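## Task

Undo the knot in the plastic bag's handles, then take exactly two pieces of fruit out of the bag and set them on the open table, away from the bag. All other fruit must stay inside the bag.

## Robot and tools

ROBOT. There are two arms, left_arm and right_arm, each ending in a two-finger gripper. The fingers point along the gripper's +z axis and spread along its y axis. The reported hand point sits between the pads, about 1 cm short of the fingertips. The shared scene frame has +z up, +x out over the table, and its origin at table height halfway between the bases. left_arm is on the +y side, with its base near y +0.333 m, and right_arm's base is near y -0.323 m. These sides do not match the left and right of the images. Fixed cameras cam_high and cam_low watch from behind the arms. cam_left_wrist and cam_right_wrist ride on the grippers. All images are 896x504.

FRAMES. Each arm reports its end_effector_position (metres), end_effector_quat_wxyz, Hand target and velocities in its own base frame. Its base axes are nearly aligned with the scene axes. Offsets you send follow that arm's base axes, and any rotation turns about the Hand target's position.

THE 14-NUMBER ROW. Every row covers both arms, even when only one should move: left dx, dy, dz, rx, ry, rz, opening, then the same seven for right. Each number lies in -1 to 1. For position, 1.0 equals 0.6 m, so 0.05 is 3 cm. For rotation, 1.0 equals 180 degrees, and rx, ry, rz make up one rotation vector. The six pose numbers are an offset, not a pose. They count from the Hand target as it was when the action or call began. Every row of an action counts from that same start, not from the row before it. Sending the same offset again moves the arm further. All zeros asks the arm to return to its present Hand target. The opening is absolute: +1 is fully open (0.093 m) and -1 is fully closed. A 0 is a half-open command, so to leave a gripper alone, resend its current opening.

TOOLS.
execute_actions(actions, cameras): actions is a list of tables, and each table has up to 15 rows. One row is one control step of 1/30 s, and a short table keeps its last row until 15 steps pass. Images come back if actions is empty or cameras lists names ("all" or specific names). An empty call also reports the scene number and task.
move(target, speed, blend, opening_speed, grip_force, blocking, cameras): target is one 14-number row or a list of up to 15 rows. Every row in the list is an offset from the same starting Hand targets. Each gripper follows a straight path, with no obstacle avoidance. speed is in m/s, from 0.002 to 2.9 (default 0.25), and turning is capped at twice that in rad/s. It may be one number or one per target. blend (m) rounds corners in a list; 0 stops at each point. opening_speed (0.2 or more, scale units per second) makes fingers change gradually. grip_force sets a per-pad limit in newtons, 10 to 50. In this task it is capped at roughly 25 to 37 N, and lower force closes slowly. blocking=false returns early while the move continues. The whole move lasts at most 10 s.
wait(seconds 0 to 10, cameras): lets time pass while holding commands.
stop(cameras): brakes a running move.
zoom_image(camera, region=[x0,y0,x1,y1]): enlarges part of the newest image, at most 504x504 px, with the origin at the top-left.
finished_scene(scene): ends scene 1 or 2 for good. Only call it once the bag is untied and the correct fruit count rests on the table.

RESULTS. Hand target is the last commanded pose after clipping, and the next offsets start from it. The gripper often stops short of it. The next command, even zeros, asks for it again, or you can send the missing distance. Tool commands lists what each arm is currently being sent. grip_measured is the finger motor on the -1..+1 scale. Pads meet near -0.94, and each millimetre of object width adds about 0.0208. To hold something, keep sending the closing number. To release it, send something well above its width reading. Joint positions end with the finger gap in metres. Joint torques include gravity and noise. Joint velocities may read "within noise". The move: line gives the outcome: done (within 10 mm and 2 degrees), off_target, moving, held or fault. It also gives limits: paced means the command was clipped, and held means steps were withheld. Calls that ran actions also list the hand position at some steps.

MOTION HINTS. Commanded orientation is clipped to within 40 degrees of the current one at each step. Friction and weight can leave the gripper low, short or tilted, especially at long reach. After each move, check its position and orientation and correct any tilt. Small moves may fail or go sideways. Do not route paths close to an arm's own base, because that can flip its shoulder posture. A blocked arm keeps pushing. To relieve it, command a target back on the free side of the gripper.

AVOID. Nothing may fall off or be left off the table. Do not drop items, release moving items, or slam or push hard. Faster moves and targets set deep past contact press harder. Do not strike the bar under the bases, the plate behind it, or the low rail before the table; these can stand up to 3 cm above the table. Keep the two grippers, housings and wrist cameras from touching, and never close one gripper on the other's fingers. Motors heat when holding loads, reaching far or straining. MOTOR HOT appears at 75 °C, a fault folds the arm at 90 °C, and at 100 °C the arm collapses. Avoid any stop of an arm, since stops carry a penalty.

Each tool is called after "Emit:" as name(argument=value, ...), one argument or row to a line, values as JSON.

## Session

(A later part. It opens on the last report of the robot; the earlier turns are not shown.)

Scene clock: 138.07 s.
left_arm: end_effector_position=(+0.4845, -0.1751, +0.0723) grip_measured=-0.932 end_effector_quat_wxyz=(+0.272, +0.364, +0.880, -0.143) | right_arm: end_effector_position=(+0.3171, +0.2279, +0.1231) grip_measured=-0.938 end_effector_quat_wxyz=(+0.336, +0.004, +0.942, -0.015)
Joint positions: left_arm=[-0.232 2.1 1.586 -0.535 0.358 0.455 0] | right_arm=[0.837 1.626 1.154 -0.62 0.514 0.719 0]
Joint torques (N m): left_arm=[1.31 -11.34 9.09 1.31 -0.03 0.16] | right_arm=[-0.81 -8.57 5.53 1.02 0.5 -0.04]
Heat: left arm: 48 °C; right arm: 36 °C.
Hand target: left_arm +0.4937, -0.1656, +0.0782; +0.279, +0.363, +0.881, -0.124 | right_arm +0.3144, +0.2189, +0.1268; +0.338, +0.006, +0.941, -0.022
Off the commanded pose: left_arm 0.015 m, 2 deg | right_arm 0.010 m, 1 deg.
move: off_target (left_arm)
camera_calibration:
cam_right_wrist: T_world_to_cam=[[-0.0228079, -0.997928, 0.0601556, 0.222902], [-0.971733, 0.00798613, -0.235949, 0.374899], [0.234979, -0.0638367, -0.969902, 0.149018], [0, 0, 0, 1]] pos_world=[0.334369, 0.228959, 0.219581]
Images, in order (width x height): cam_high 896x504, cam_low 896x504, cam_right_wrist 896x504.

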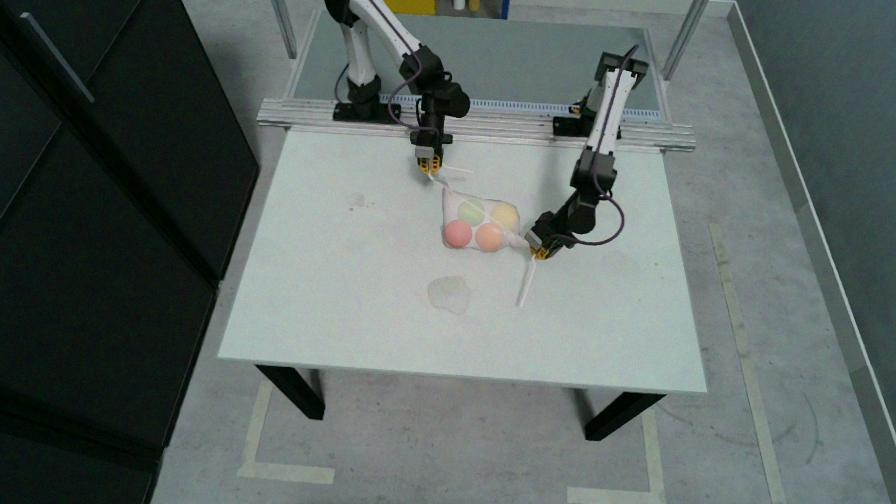

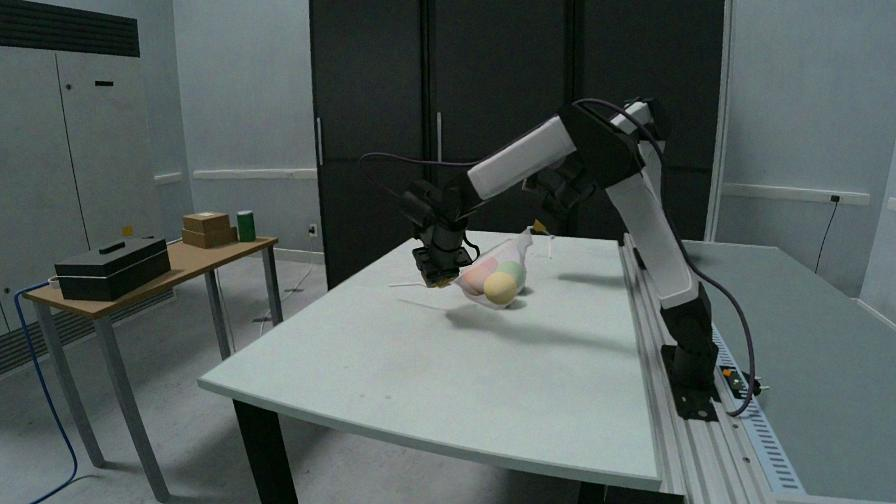

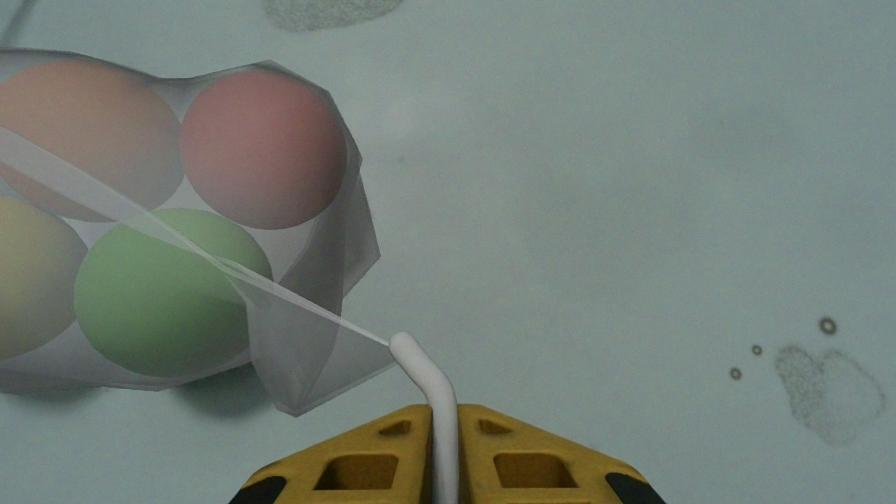

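Emit:
move(
  target=[
    [-0.02,-0.03,-0.08,0,0,0,-1,0.02,0.02,-0.16,0,0,0,-1],
    [-0.02,-0.03,-0.08,0,0,0,-0.4,0.02,0.02,-0.16,0,0,0,-0.4],
    [-0.02,0.03,0.1,0,0,0,-0.4,-0.02,-0.06,0.05,0,0,0,-0.4],
    [-0.3,0.1,0.36,0,0,0,-0.4,-0.1,-0.15,0.17,0,0,0,-0.4],
  ],
  speed=0.15,
  cameras=["cam_right_wrist","cam_high","cam_left_wrist"],
)

Emit:
zoom_image(
  camera="cam_high",
  region=[390, 150, 560, 280],
)

Scene clock: 145.00 s.
left_arm: end_effector_position=(+0.3174, -0.1059, +0.2861) grip_measured=-0.402 end_effector_quat_wxyz=(+0.273, +0.359, +0.884, -0.121) | right_arm: end_effector_position=(+0.2549, +0.1279, +0.2196) grip_measured=-0.401 end_effector_quat_wxyz=(+0.334, +0.006, +0.942, -0.033)
Joint positions: left_arm=[-0.146 1.466 1.691 -1.294 0.355 0.532 0.026] | right_arm=[0.751 1.194 1.178 -1.063 0.498 0.637 0.026]
Joint torques (N m): left_arm=[0.73 -6.12 8.13 1.17 0.44 0.12] | right_arm=[-0.43 -3.6 9.2 1.06 0.25 -0.03]
Heat: left arm: 48 °C; right arm: 35 °C.
Hand target: left_arm +0.3138, -0.1056, +0.2942; +0.279, +0.363, +0.881, -0.124 | right_arm +0.2543, +0.1289, +0.2287; +0.338, +0.006, +0.941, -0.022
Off the commanded pose: left_arm 0.009 m, 1 deg | right_arm 0.009 m, 1 deg.
move: done; target 2's new opening was sent with left_arm's hand 0.015 m and 2 deg from that target
camera_calibration:
cam_left_wrist: T_world_to_cam=[[-0.689115, -0.723497, 0.0409013, 0.129286], [-0.716584, 0.671957, -0.187034, 0.391498], [0.107834, -0.158197, -0.981502, 0.314804], [0, 0, 0, 1]] pos_world=[0.335687, -0.11973, 0.376916]
cam_right_wrist: T_world_to_cam=[[-0.0379584, -0.995086, 0.0914469, 0.112481], [-0.972518, 0.0157501, -0.232294, 0.336455], [0.229712, -0.0977513, -0.968337, 0.256075], [0, 0, 0, 1]] pos_world=[0.272655, 0.131661, 0.315837]
Images, in order (width x height): cam_high 896x504, cam_left_wrist 896x504, cam_right_wrist 896x504.

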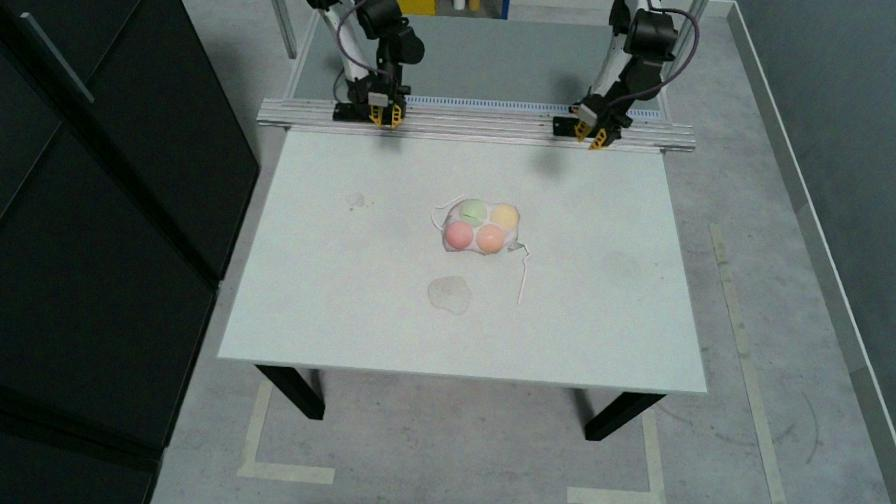

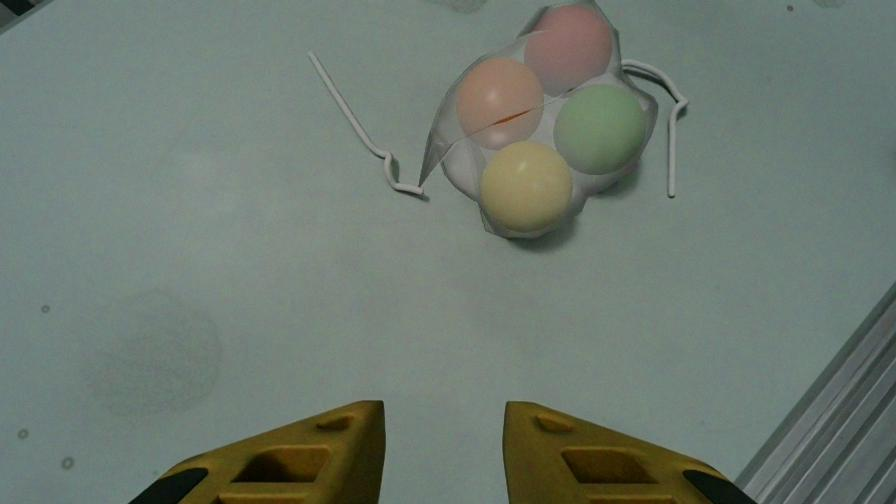

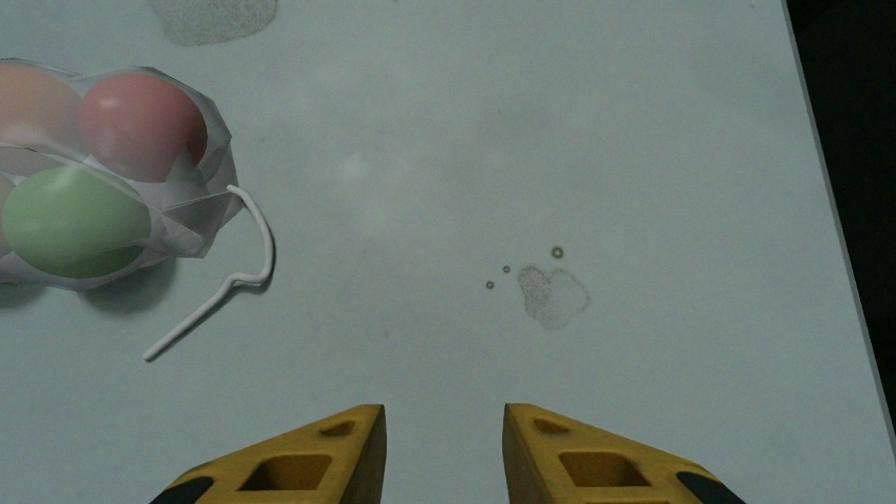

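Scaled by 2.965 from the camera's 896x504 image, which has a finer 1280x720 frame.

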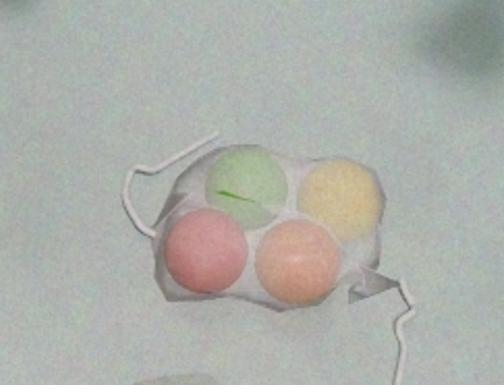

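Emit:
zoom_image(
  camera="cam_left_wrist",
  region=[410, 0, 690, 250],
)

Scaled by 1.800 from the camera's 896x504 image, which has a finer 1280x720 frame.

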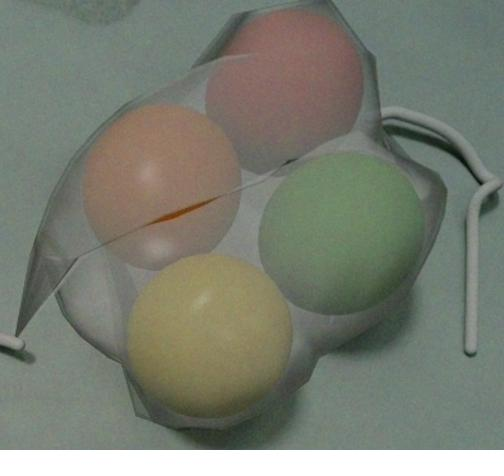

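Emit:
move(
  target=[
    [0.255,-0.145,-0.41,0,0,0,-0.4,-0.1,-0.1,0,0,0,0,-0.4],
  ],
  cameras=["cam_left_wrist"],
)

Scene clock: 151.93 s.
left_arm: end_effector_position=(+0.4587, -0.1858, +0.0432) grip_measured=-0.402 end_effector_quat_wxyz=(+0.267, +0.363, +0.884, -0.128) | right_arm: end_effector_position=(+0.1976, +0.0701, +0.2348) grip_measured=-0.401 end_effector_quat_wxyz=(+0.349, +0.012, +0.937, -0.018)
Joint positions: left_arm=[-0.284 2.055 1.402 -0.389 0.301 0.413 0.026] | right_arm=[0.724 0.874 1.081 -1.229 0.484 0.611 0.026]
Joint torques (N m): left_arm=[-0.8 -10.1 8.7 1.53 0.11 -0.11] | right_arm=[-0.54 -0.38 5.7 1.21 0.26 -0.02]
Heat: left arm: 46 °C; right arm: 35 °C.
Hand target: left_arm +0.4666, -0.1927, +0.0480; +0.278, +0.363, +0.881, -0.124 | right_arm +0.1944, +0.0689, +0.2288; +0.338, +0.006, +0.941, -0.022
Off the commanded pose: left_arm 0.012 m, 1 deg | right_arm 0.007 m, 2 deg.
move: off_target (left_arm)
camera_calibration:
cam_left_wrist: T_world_to_cam=[[-0.697527, -0.714461, 0.054784, 0.183724], [-0.71063, 0.679918, -0.180874, 0.499473], [0.0919785, -0.165095, -0.981979, 0.0545189], [0, 0, 0, 1]] pos_world=[0.478079, -0.199337, 0.133813]
Images, in order (width x height): cam_left_wrist 896x504.

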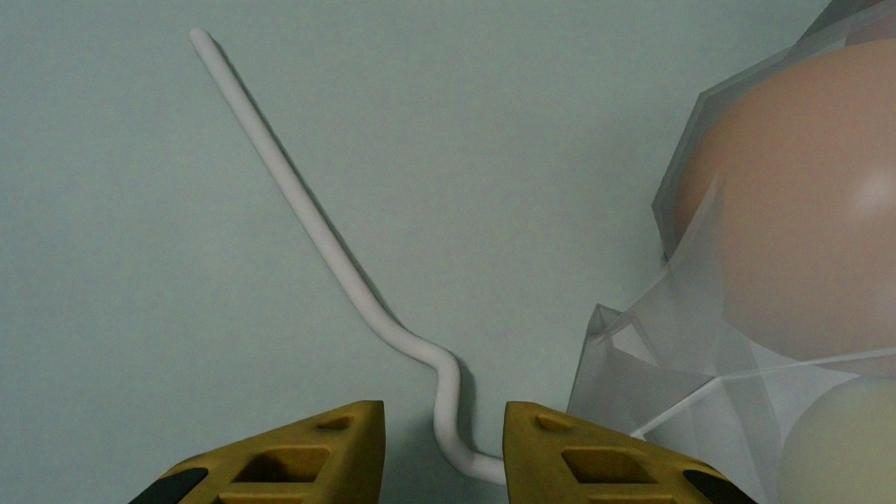

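Emit:
move(
  target=[
    [0.005,-0.004,-0.098,0,0,0,-0.4,0,0,0,0,0,0,-0.4],
    [0.005,-0.004,-0.098,0,0,0,-1,0,0,0,0,0,0,-0.4],
  ],
  speed=0.1,
  cameras=["cam_left_wrist"],
)

Scene clock: 154.10 s.
left_arm: end_effector_position=(+0.4827, -0.1924, +0.0159) grip_measured=-0.928 end_effector_quat_wxyz=(+0.309, +0.363, +0.870, -0.121) | right_arm: end_effector_position=(+0.1975, +0.0701, +0.2348) grip_measured=-0.401 end_effector_quat_wxyz=(+0.349, +0.012, +0.937, -0.018)
Joint positions: left_arm=[-0.285 2.145 1.374 -0.181 0.296 0.411 0.001] | right_arm=[0.724 0.874 1.081 -1.229 0.484 0.611 0.026]
Joint torques (N m): left_arm=[-0.96 -8.75 4.45 1.54 0.13 -0.09] | right_arm=[-0.53 -0.44 5.57 1.17 0.23 -0.01]
Heat: left arm: 46 °C; right arm: 34 °C.
Hand target: left_arm +0.4696, -0.1951, -0.0107; +0.279, +0.363, +0.881, -0.124 | right_arm +0.1944, +0.0689, +0.2288; +0.338, +0.006, +0.941, -0.022
Off the commanded pose: left_arm 0.030 m, 4 deg | right_arm 0.007 m, 2 deg.
move: off_target (left_arm); target 2's new opening was sent with left_arm's hand 0.029 m and 3 deg from that target
camera_calibration:
cam_left_wrist: T_world_to_cam=[[-0.697692, -0.716327, 0.010063, 0.197634], [-0.694083, 0.672415, -0.257112, 0.50786], [0.17741, -0.18637, -0.966329, -0.0210553], [0, 0, 0, 1]] pos_world=[0.49412, -0.203846, 0.108242]
Images, in order (width x height): cam_left_wrist 896x504.

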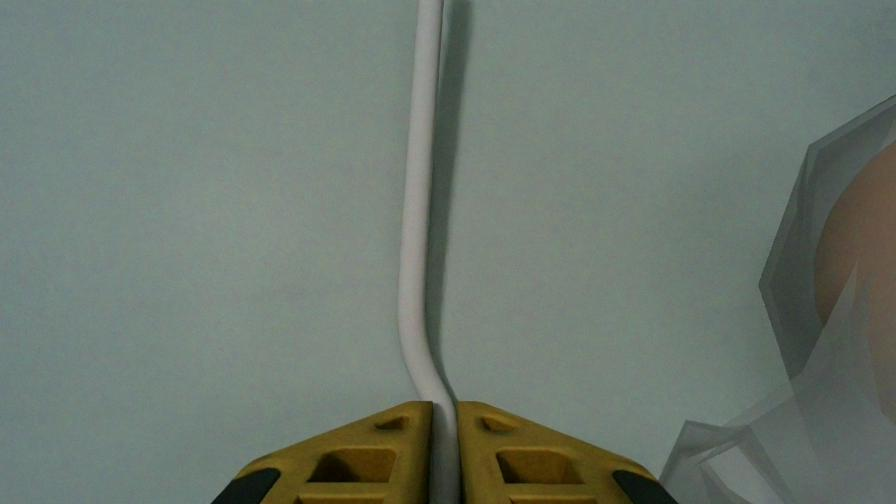

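Emit:
move(
  target=[
    [0.03,-0.05,0.25,0,0,0,-1,0,0,0,0,0,0,-0.4],
    [0.12,-0.18,0.25,0,0,0,-1,0,0,0,0,0,0,-0.4],
    [0.135,-0.18,0.05,0,0,0,-1,0,0,0,0,0,0,-0.4],
  ],
  speed=0.13,
  cameras=["cam_left_wrist","cam_high"],
)

Emit:
zoom_image(
  camera="cam_high",
  region=[390, 170, 560, 300],
)

Scene clock: 160.23 s.
left_arm: end_effector_position=(+0.5512, -0.3027, +0.0170) grip_measured=-0.928 end_effector_quat_wxyz=(+0.275, +0.363, +0.881, -0.126) | right_arm: end_effector_position=(+0.1975, +0.0701, +0.2348) grip_measured=-0.401 end_effector_quat_wxyz=(+0.349, +0.012, +0.937, -0.018)
Joint positions: left_arm=[-0.446 2.605 2.238 -0.624 0.213 0.273 0.001] | right_arm=[0.724 0.874 1.081 -1.229 0.484 0.611 0.026]
Joint torques (N m): left_arm=[0.06 -15.92 5.44 1.67 0.12 -0.01] | right_arm=[-0.51 -0.35 5.6 1.17 0.22 -0.02]
Heat: left arm: 47 °C; right arm: 34 °C.
Hand target: left_arm +0.5506, -0.3031, +0.0194; +0.279, +0.363, +0.881, -0.124 | right_arm +0.1944, +0.0689, +0.2288; +0.338, +0.006, +0.941, -0.022
Off the commanded pose: left_arm 0.002 m, 1 deg | right_arm 0.007 m, 2 deg.
move: done
camera_calibration:
cam_left_wrist: T_world_to_cam=[[-0.698672, -0.713985, 0.0456361, 0.167099], [-0.707326, 0.679759, -0.193955, 0.63838], [0.10746, -0.167791, -0.979948, -0.00834107], [0, 0, 0, 1]] pos_world=[0.569186, -0.316038, 0.108018]
Images, in order (width x height): cam_high 896x504, cam_left_wrist 896x504.

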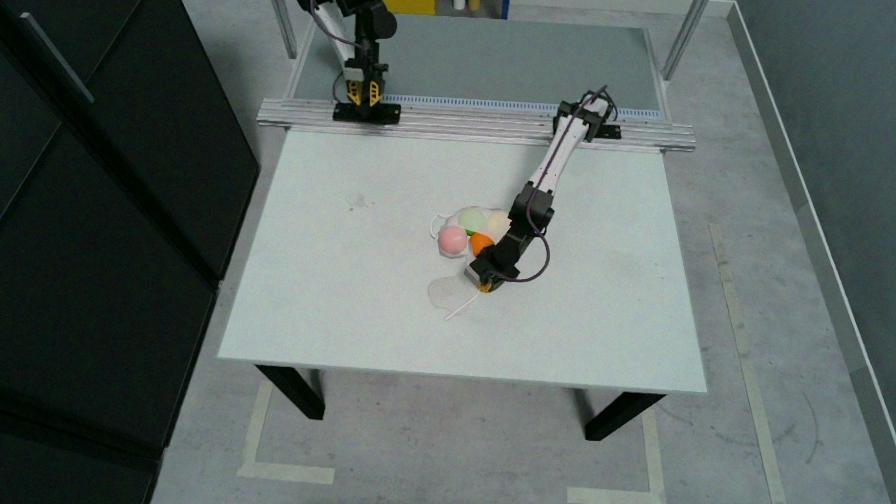

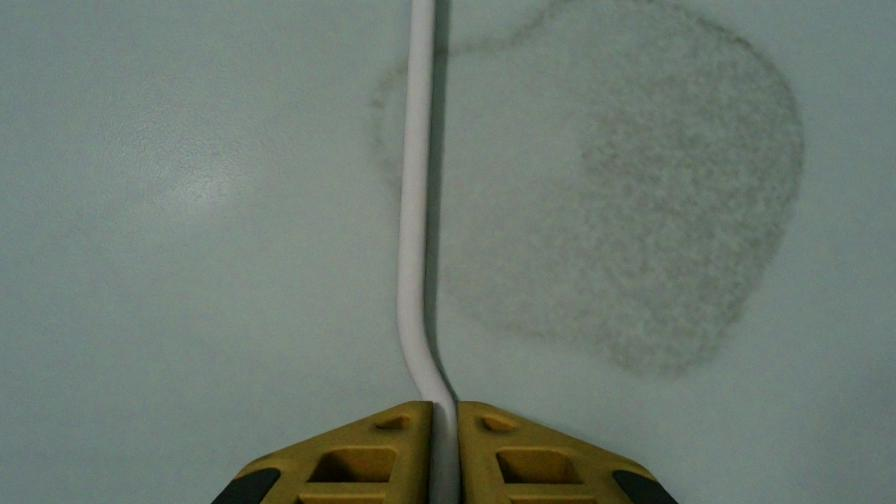

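Scaled by 2.965 from the camera's 896x504 image, which has a finer 1280x720 frame.

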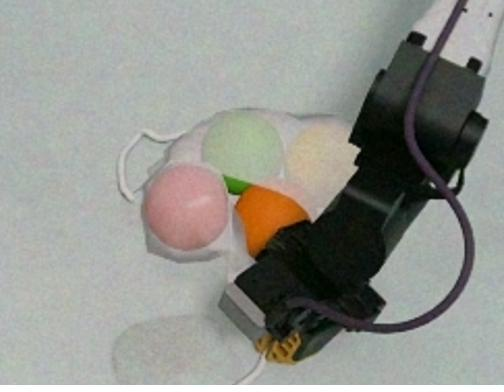

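Emit:
move(
  target=[
    [0,0,0,0,0,0,-0.4,0,0,0,0,0,0,-0.4],
    [0.02,0,0.1,0,0,0,-0.4,0,0,0,0,0,0,-0.4],
    [-0.22,0.2,0.42,0,0,0,-0.4,0.17,0.15,0,0,0,0,-0.4],
  ],
  speed=0.2,
  cameras=["cam_left_wrist","cam_high","cam_right_wrist"],
)

Emit:
zoom_image(
  camera="cam_high",
  region=[390, 170, 560, 300],
)

Scene clock: 165.23 s.
left_arm: end_effector_position=(+0.4241, -0.1833, +0.2624) grip_measured=-0.402 end_effector_quat_wxyz=(+0.275, +0.357, +0.885, -0.119) | right_arm: end_effector_position=(+0.2894, +0.1514, +0.2219) grip_measured=-0.401 end_effector_quat_wxyz=(+0.330, +0.005, +0.943, -0.036)
Joint positions: left_arm=[-0.311 1.895 2.061 -1.185 0.268 0.379 0.026] | right_arm=[0.724 1.356 1.303 -1.026 0.484 0.611 0.026]
Joint torques (N m): left_arm=[0.36 -10.73 7.5 1.29 0.4 0.14] | right_arm=[-0.36 -2.86 9.46 1.39 0.26 -0.01]
Heat: left arm: 49 °C; right arm: 34 °C.
Hand target: left_arm +0.4186, -0.1831, +0.2713; +0.278, +0.363, +0.881, -0.124 | right_arm +0.2964, +0.1589, +0.2288; +0.338, +0.006, +0.941, -0.022
Off the commanded pose: left_arm 0.010 m, 1 deg | right_arm 0.012 m, 2 deg.
move: off_target (right_arm)
camera_calibration:
cam_left_wrist: T_world_to_cam=[[-0.685828, -0.72677, 0.0380315, 0.146493], [-0.7191, 0.668698, -0.189045, 0.516519], [0.11196, -0.157001, -0.981232, 0.26624], [0, 0, 0, 1]] pos_world=[0.44209, -0.197129, 0.353317]
cam_right_wrist: T_world_to_cam=[[-0.0368169, -0.994481, 0.0982493, 0.135017], [-0.974765, 0.0140765, -0.22279, 0.368978], [0.220177, -0.103972, -0.969903, 0.256841], [0, 0, 0, 1]] pos_world=[0.308087, 0.155782, 0.31805]
Images, in order (width x height): cam_high 896x504, cam_left_wrist 896x504, cam_right_wrist 896x504.

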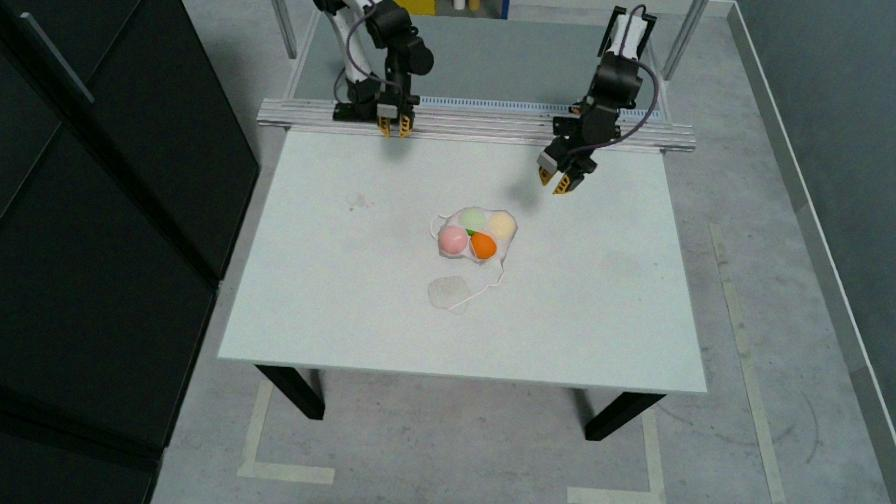

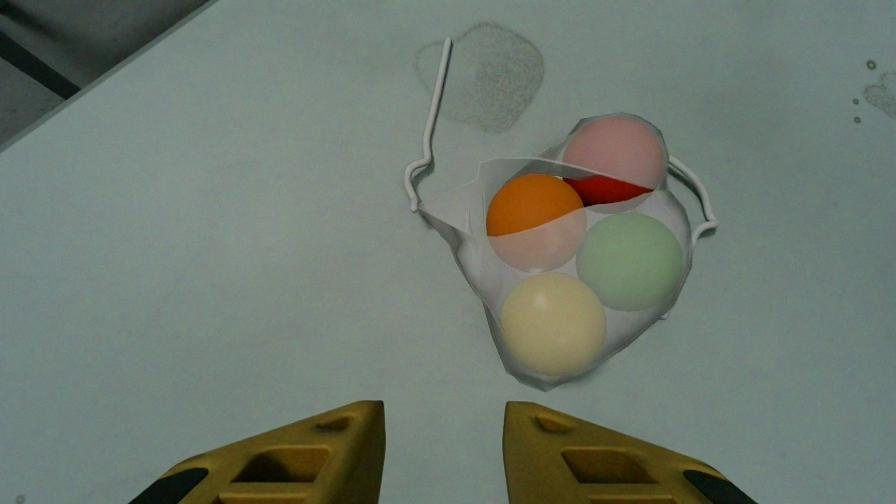

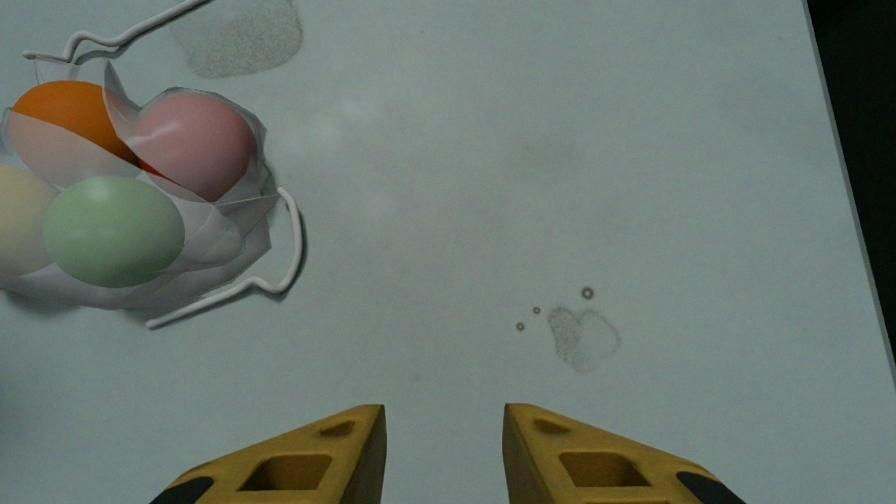

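Scaled by 2.965 from the camera's 896x504 image, which has a finer 1280x720 frame.

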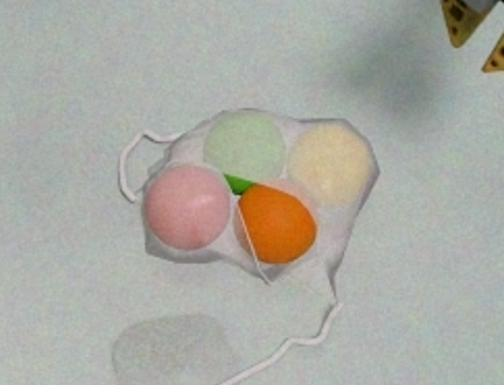

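Emit:
move(
  target=[
    [0,0,0,0,0,0,-0.4,0.163,0.133,-0.305,0,0,0,-0.4],
  ],
  cameras=["cam_right_wrist"],
)

Scene clock: 167.53 s.
left_arm: end_effector_position=(+0.4240, -0.1833, +0.2624) grip_measured=-0.402 end_effector_quat_wxyz=(+0.275, +0.357, +0.885, -0.119) | right_arm: end_effector_position=(+0.3857, +0.2303, +0.0431) grip_measured=-0.401 end_effector_quat_wxyz=(+0.331, +0.006, +0.943, -0.034)
Joint positions: left_arm=[-0.311 1.895 2.061 -1.185 0.268 0.379 0.026] | right_arm=[0.711 1.934 1.193 -0.328 0.477 0.6 0.026]
Joint torques (N m): left_arm=[0.34 -10.71 7.56 1.29 0.38 0.13] | right_arm=[-0.27 -6.82 8.72 1.41 0.26 -0.03]
Heat: left arm: 48 °C; right arm: 34 °C.
Hand target: left_arm +0.4187, -0.1831, +0.2713; +0.278, +0.363, +0.881, -0.124 | right_arm +0.3941, +0.2387, +0.0457; +0.338, +0.006, +0.941, -0.022
Off the commanded pose: left_arm 0.010 m, 1 deg | right_arm 0.012 m, 2 deg.
move: off_target (right_arm)
camera_calibration:
cam_right_wrist: T_world_to_cam=[[-0.0383516, -0.994781, 0.0945551, 0.235382], [-0.974321, 0.0162163, -0.224579, 0.421272], [0.221873, -0.10074, -0.969858, 0.0689701], [0, 0, 0, 1]] pos_world=[0.404178, 0.23427, 0.139243]
Images, in order (width x height): cam_right_wrist 896x504.

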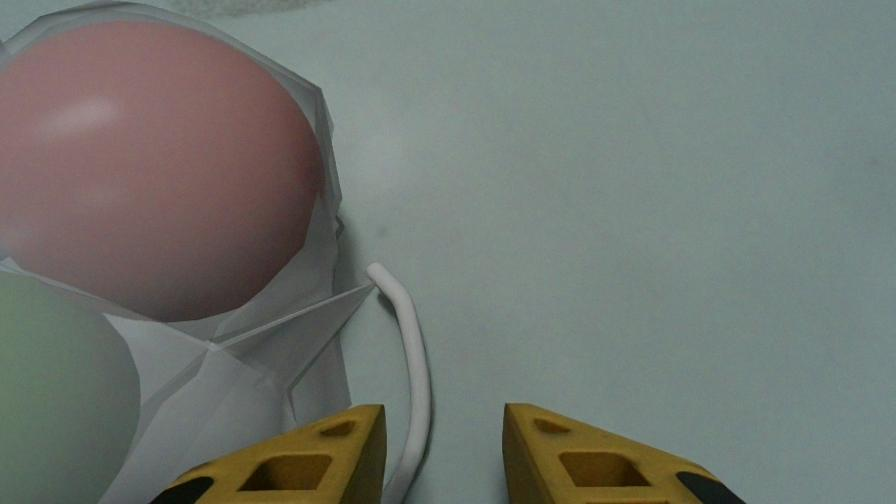

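Emit:
move(
  target=[
    [0,0,0,0,0,0,-0.4,0.0,-0.007,-0.097,0,0,0,-0.4],
    [0,0,0,0,0,0,-0.4,0.0,-0.007,-0.097,0,0,0,-1],
  ],
  speed=0.1,
  cameras=["cam_right_wrist"],
)

Scene clock: 169.87 s.
left_arm: end_effector_position=(+0.4240, -0.1833, +0.2624) grip_measured=-0.402 end_effector_quat_wxyz=(+0.275, +0.357, +0.885, -0.119) | right_arm: end_effector_position=(+0.3972, +0.2346, +0.0003) grip_measured=-0.933 end_effector_quat_wxyz=(+0.347, +0.013, +0.938, -0.021)
Joint positions: left_arm=[-0.311 1.895 2.061 -1.185 0.268 0.379 0.026] | right_arm=[0.701 2.045 1.132 -0.107 0.474 0.592 0]
Joint torques (N m): left_arm=[0.36 -10.66 7.56 1.28 0.38 0.12] | right_arm=[-0.21 -6.71 4.88 1.49 0.24 -0.03]
Heat: left arm: 48 °C; right arm: 34 °C.
Hand target: left_arm +0.4187, -0.1831, +0.2713; +0.278, +0.363, +0.881, -0.124 | right_arm +0.3941, +0.2345, -0.0125; +0.338, +0.006, +0.941, -0.022
Off the commanded pose: left_arm 0.010 m, 1 deg | right_arm 0.013 m, 1 deg.
move: off_target (right_arm); target 2's new opening was sent with right_arm's hand 0.013 m and 1 deg from that target
camera_calibration:
cam_right_wrist: T_world_to_cam=[[-0.0436679, -0.996953, 0.0646324, 0.246892], [-0.965834, 0.0255856, -0.257894, 0.417276], [0.255454, -0.0736859, -0.964009, 0.00563349], [0, 0, 0, 1]] pos_world=[0.412362, 0.235879, 0.0970862]
Images, in order (width x height): cam_right_wrist 896x504.

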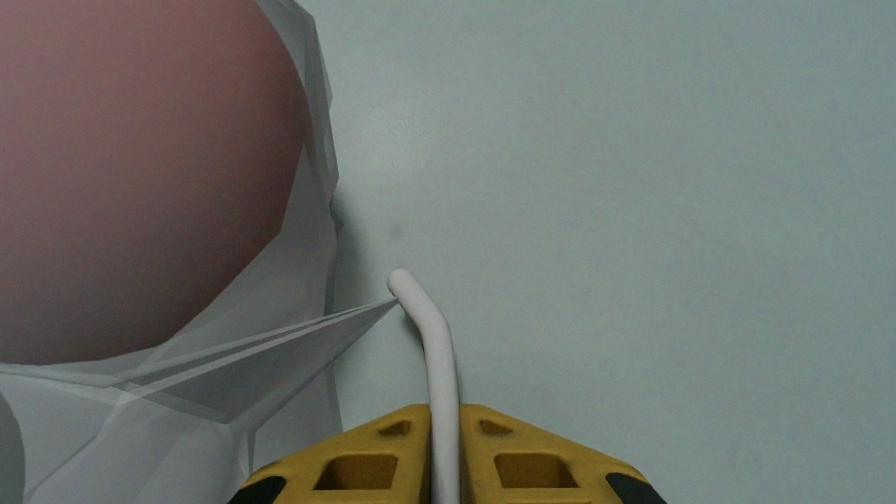

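Emit:
move(
  target=[
    [0,0.2,0,0,0,0,-0.4,0,0.02,0.24,0,0,0,-1],
    [0,0.25,0,0,0,0,-0.4,-0.12,0.24,0.25,0,0,0,-1],
    [0,0.25,0,0,0,0,-0.4,-0.16,0.25,0.07,0,0,0,-1],
  ],
  speed=0.13,
  cameras=["cam_right_wrist","cam_high","cam_left_wrist"],
)

Emit:
zoom_image(
  camera="cam_high",
  region=[390, 170, 560, 300],
)

Scene clock: 175.87 s.
left_arm: end_effector_position=(+0.4201, -0.0323, +0.2644) grip_measured=-0.402 end_effector_quat_wxyz=(+0.274, +0.358, +0.884, -0.121) | right_arm: end_effector_position=(+0.2992, +0.3814, +0.0379) grip_measured=-0.933 end_effector_quat_wxyz=(+0.335, +0.006, +0.942, -0.022)
Joint positions: left_arm=[0.104 1.863 2.048 -1.35 0.465 0.776 0.026] | right_arm=[1.111 2.202 1.607 -0.676 0.626 1.025 0]
Joint torques (N m): left_arm=[0.46 -8.91 8.43 0.99 0.54 0.14] | right_arm=[0.38 -8.54 5.96 1.1 0.54 0.14]
Heat: left arm: 47 °C; right arm: 34 °C.
Hand target: left_arm +0.4187, -0.0331, +0.2713; +0.279, +0.363, +0.881, -0.124 | right_arm +0.2981, +0.3845, +0.0296; +0.338, +0.006, +0.941, -0.022
Off the commanded pose: left_arm 0.007 m, 1 deg | right_arm 0.009 m, 0 deg.
move: done
camera_calibration:
cam_left_wrist: T_world_to_cam=[[-0.688471, -0.724145, 0.0402693, 0.254039], [-0.716914, 0.671094, -0.188858, 0.412138], [0.109736, -0.158893, -0.981178, 0.29323], [0, 0, 0, 1]] pos_world=[0.438188, -0.0460304, 0.355317]
cam_right_wrist: T_world_to_cam=[[-0.0295451, -0.996941, 0.072356, 0.381874], [-0.972227, 0.0118484, -0.233739, 0.334793], [0.232166, -0.0772523, -0.969603, 0.0862004], [0, 0, 0, 1]] pos_world=[0.316764, 0.383398, 0.134203]
Images, in order (width x height): cam_high 896x504, cam_left_wrist 896x504, cam_right_wrist 896x504.

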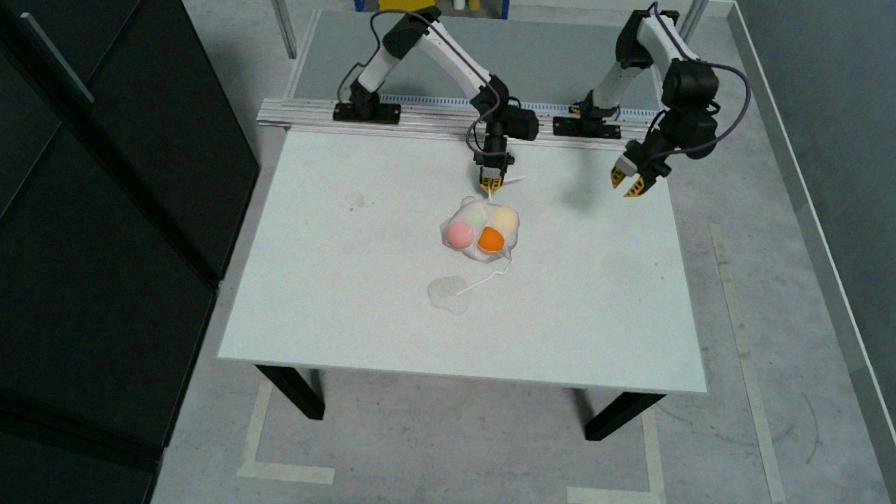

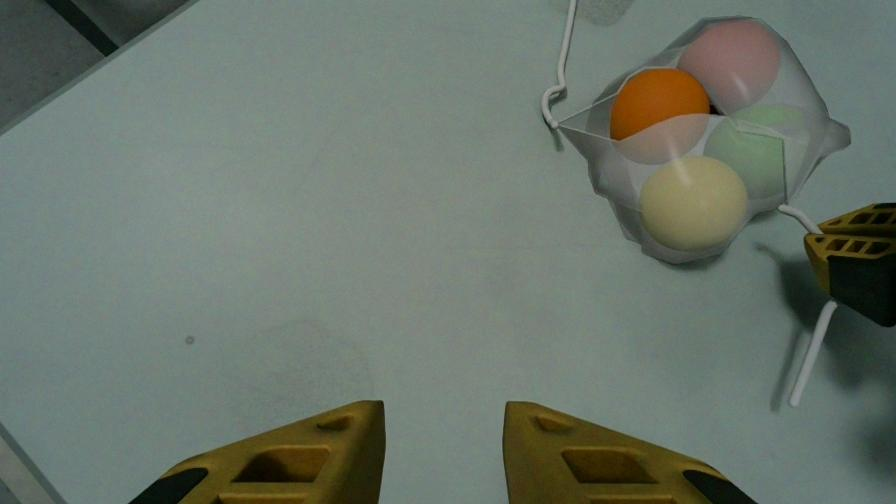

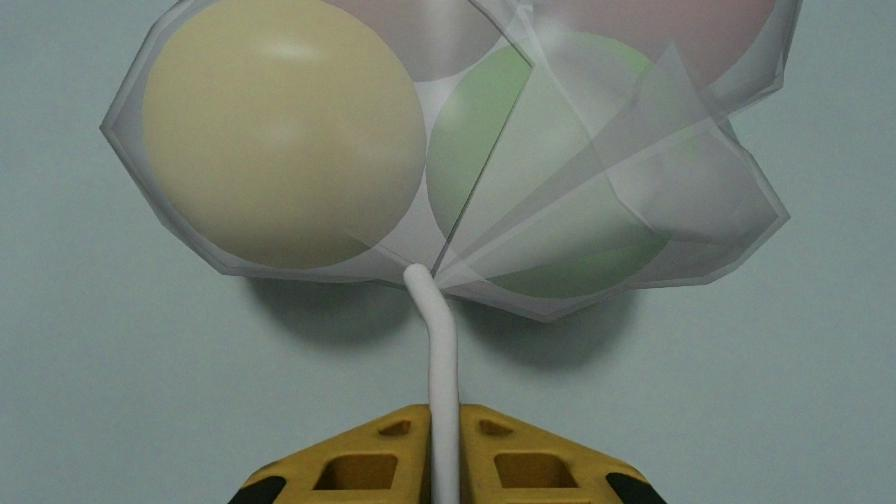

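Scaled by 2.965 from the camera's 896x504 image, which has a finer 1280x720 frame.

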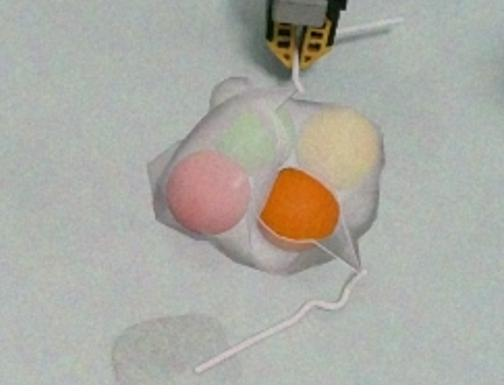

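Emit:
move(
  target=[
    [0,0,0,0,0,0,-0.4,0,0,0,0,0,0,-0.4],
    [0,0,0,0,0,0,0.85,-0.03,-0.03,0.12,0,0,0,-0.4],
    [0.047,-0.463,-0.2,0.142,0.136,0,0.85,0,-0.4,0.3,0,0,0,0],
  ],
  cameras=["cam_left_wrist","cam_high"],
)

Emit:
zoom_image(
  camera="cam_high",
  region=[390, 170, 560, 300],
)

Scene clock: 182.20 s.
left_arm: end_effector_position=(+0.4404, -0.3069, +0.1507) grip_measured=+0.848 end_effector_quat_wxyz=(+0.153, +0.380, +0.911, -0.039) | right_arm: end_effector_position=(+0.3028, +0.1464, +0.2136) grip_measured=-0.001 end_effector_quat_wxyz=(+0.347, +0.012, +0.937, -0.021)
Joint positions: left_arm=[-0.605 2.567 2.842 -1.528 0.012 0.184 0.086] | right_arm=[0.675 1.334 1.228 -0.902 0.46 0.565 0.045]
Joint torques (N m): left_arm=[-0.01 -12.42 7.91 1.24 -0.07 -0.1] | right_arm=[-0.36 -4.85 6.13 1.2 0.24 -0.01]
Heat: left arm: 46 °C; right arm: 33 °C.
Hand target: left_arm +0.4467, -0.3110, +0.1514; +0.001, +0.381, +0.925, -0.001 | right_arm +0.2981, +0.1445, +0.2096; +0.338, +0.006, +0.941, -0.022
Off the commanded pose: left_arm 0.008 m, 18 deg | right_arm 0.006 m, 1 deg.
elbow stopped short (left arm): the move would have taken joint 3 (elbow) straighter than the controller allows.
move: off_target (left_arm)
camera_calibration:
cam_left_wrist: T_world_to_cam=[[-0.69018, -0.723107, -0.0277189, 0.0851364], [-0.721533, 0.684748, 0.10252, 0.551763], [-0.0551525, 0.0907574, -0.994345, 0.286989], [0, 0, 0, 1]] pos_world=[0.472703, -0.342302, 0.231159]
Images, in order (width x height): cam_high 896x504, cam_left_wrist 896x504.

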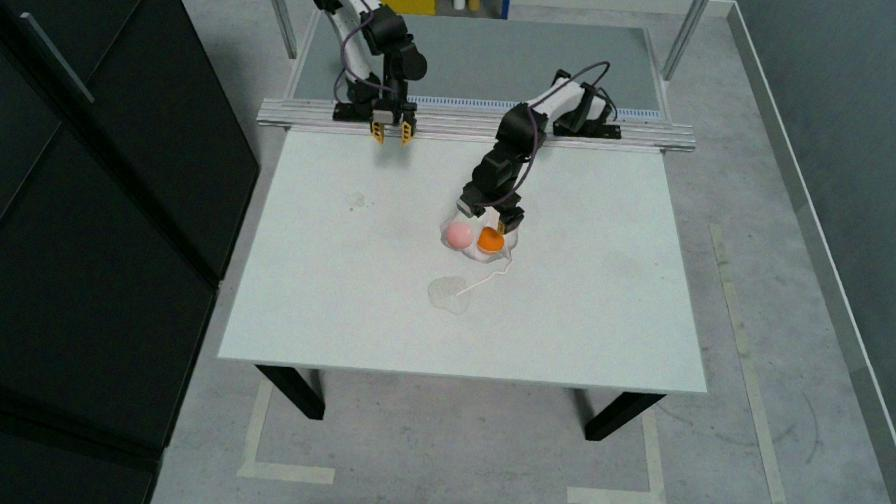

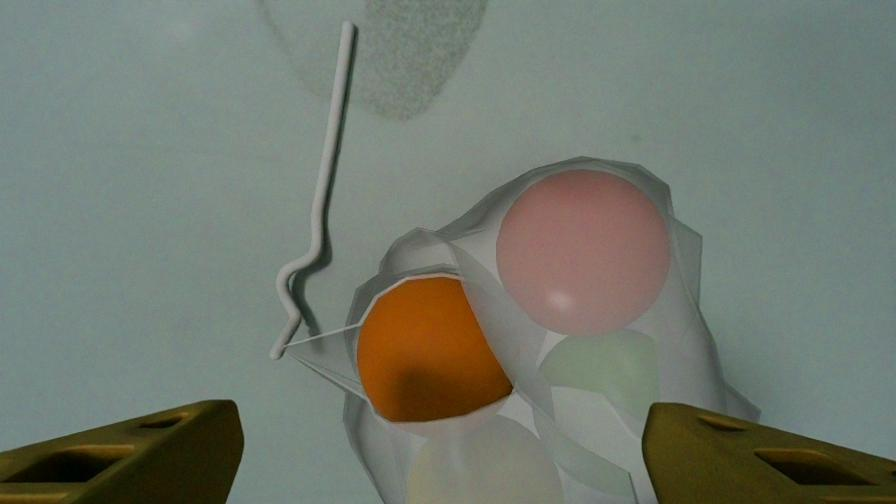

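Scaled by 2.965 from the camera's 896x504 image, which has a finer 1280x720 frame.

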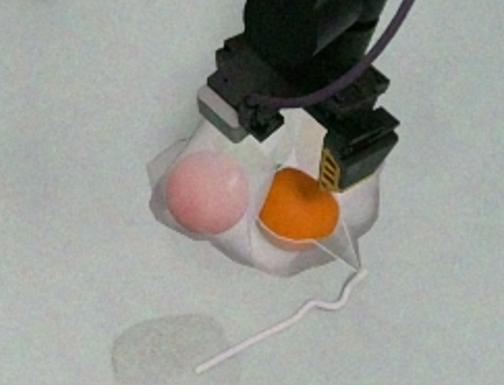

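Emit:
move(
  target=[
    [-0.014,0.032,-0.1,0,0,0,0.88,0,0,0,0,0,0,0],
    [-0.014,0.032,-0.222,0,0,0,0.88,0,0,0,0,0,0,0],
    [-0.014,0.032,-0.222,0,0,0,0.25,0,0,0,0,0,0,0],
  ],
  speed=0.12,
  opening_speed=0.7,
  cameras=["cam_left_wrist"],
)

Scene clock: 187.00 s.
left_arm: end_effector_position=(+0.4348, -0.2899, +0.0263) grip_measured=+0.387 end_effector_quat_wxyz=(+0.020, +0.377, +0.926, -0.010) | right_arm: end_effector_position=(+0.3028, +0.1464, +0.2136) grip_measured=-0.001 end_effector_quat_wxyz=(+0.347, +0.012, +0.937, -0.021)
Joint positions: left_arm=[-0.584 2.81 2.847 -1.565 0.011 0.188 0.064] | right_arm=[0.675 1.334 1.228 -0.902 0.46 0.565 0.045]
Joint torques (N m): left_arm=[0.06 -12.6 7.49 0.63 -0.05 0.07] | right_arm=[-0.35 -4.78 6.13 1.19 0.24 -0.02]
Heat: left arm: 47 °C; right arm: 34 °C.
Hand target: left_arm +0.4385, -0.2918, +0.0183; +0.001, +0.381, +0.925, -0.001 | right_arm +0.2981, +0.1445, +0.2096; +0.338, +0.006, +0.941, -0.022
Off the commanded pose: left_arm 0.009 m, 2 deg | right_arm 0.006 m, 1 deg.
elbow stopped short (left arm): the move would have taken joint 3 (elbow) straighter than the controller allows.
move: done
camera_calibration:
cam_left_wrist: T_world_to_cam=[[-0.680132, -0.732949, 0.0143685, 0.0817081], [-0.678955, 0.637178, 0.364726, 0.509727], [-0.276481, 0.238306, -0.931004, 0.298837], [0, 0, 0, 1]] pos_world=[0.484276, -0.336113, 0.0911339]
Images, in order (width x height): cam_left_wrist 896x504.

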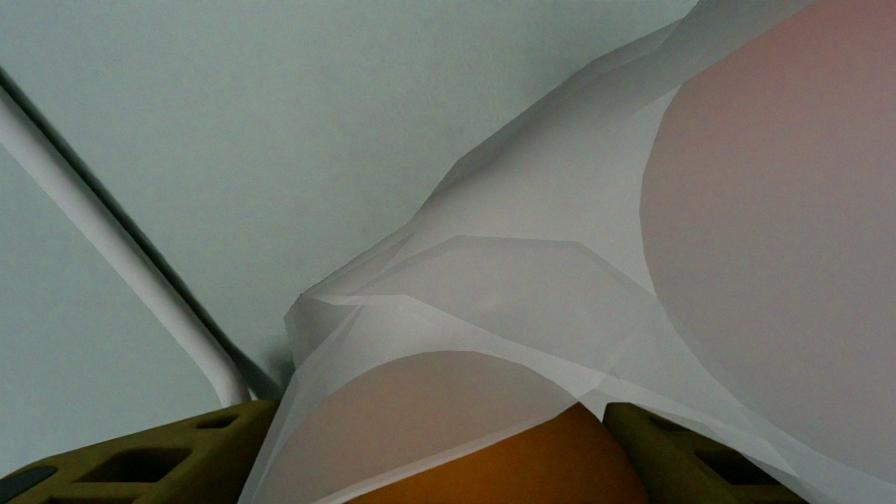

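Emit:
move(
  target=[
    [0,0.05,0.24,0,0,0,0.25,0,0,0,0,0,0,0],
    [-0.03,0.45,0.24,0,0,0,0.25,0,0,0,0,0,0,0],
  ],
  speed=0.12,
  blend=0.02,
  cameras=["cam_left_wrist","cam_high","cam_low"],
)

Emit:
zoom_image(
  camera="cam_high",
  region=[400, 170, 640, 320],
)

Scene clock: 191.50 s.
left_arm: end_effector_position=(+0.4256, -0.0218, +0.1493) grip_measured=+0.387 end_effector_quat_wxyz=(+0.014, +0.374, +0.928, -0.001) | right_arm: end_effector_position=(+0.3028, +0.1464, +0.2136) grip_measured=-0.001 end_effector_quat_wxyz=(+0.347, +0.012, +0.937, -0.021)
Joint positions: left_arm=[-0.047 2.203 2.224 -1.565 0.01 0.719 0.064] | right_arm=[0.675 1.334 1.228 -0.902 0.46 0.565 0.045]
Joint torques (N m): left_arm=[-0.03 -14.61 4.55 0.45 -0.02 0.13] | right_arm=[-0.35 -4.88 6.13 1.2 0.22 -0.03]
Heat: left arm: 48 °C; right arm: 34 °C.
Hand target: left_arm +0.4205, -0.0217, +0.1623; +0.001, +0.381, +0.925, -0.001 | right_arm +0.2981, +0.1445, +0.2096; +0.338, +0.006, +0.941, -0.022
Off the commanded pose: left_arm 0.014 m, 2 deg | right_arm 0.006 m, 1 deg.
elbow stopped short (left arm): the move would have taken joint 3 (elbow) straighter than the controller allows.
joint sent to its limit (left arm) — joint 4 (wrist pitch), lower limit. The joint targets are off in orientation, not in position.
move: off_target (left_arm)
camera_calibration:
cam_left_wrist: T_world_to_cam=[[-0.674513, -0.738262, 0.00133353, 0.269697], [-0.682345, 0.624112, 0.380643, 0.286561], [-0.281846, 0.255839, -0.924721, 0.348508], [0, 0, 0, 1]] pos_world=[0.475673, -0.0689007, 0.212836]
Images, in order (width x height): cam_high 896x504, cam_low 896x504, cam_left_wrist 896x504.

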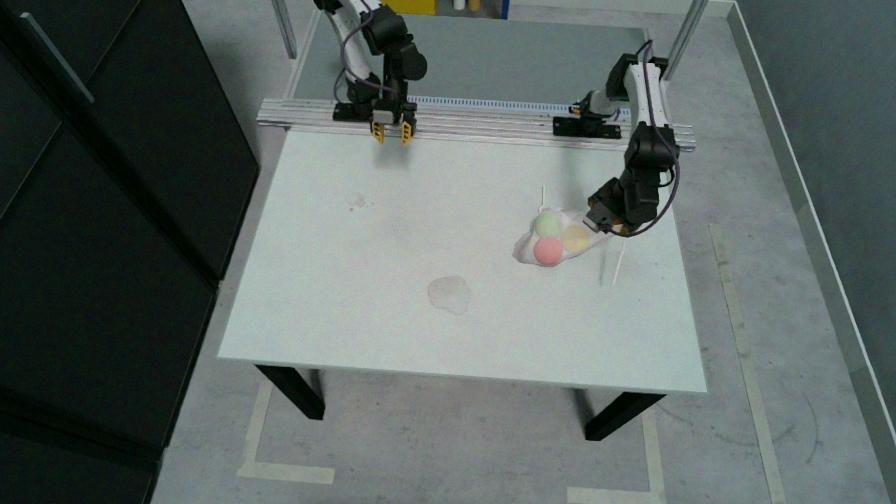

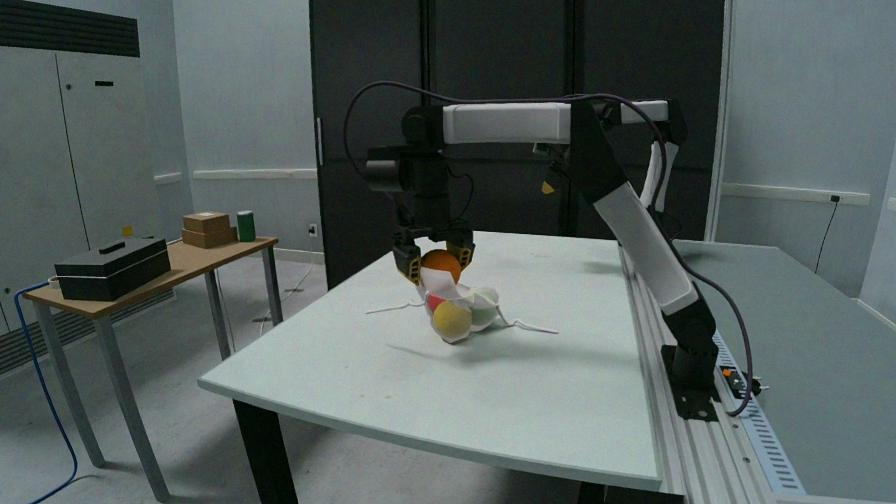

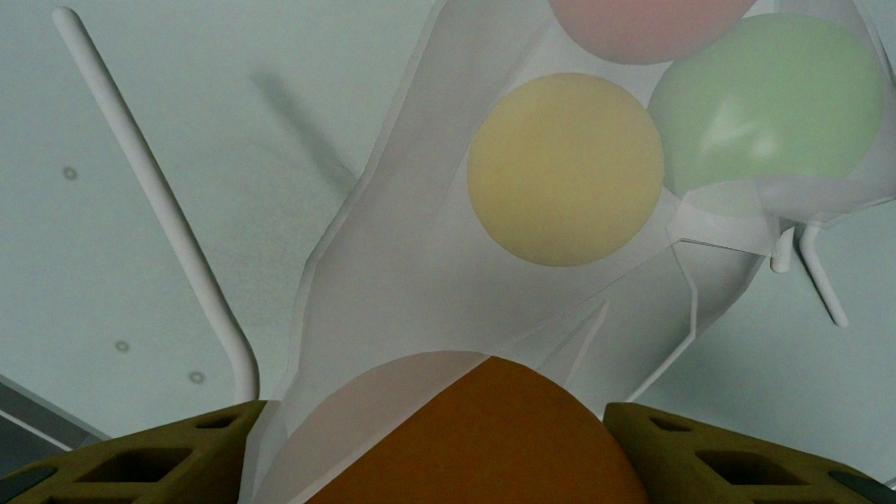

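Scaled by 2.100 from the camera's 896x504 image, which has a finer 1280x720 frame.

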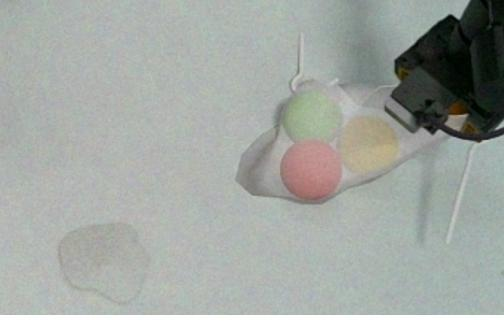

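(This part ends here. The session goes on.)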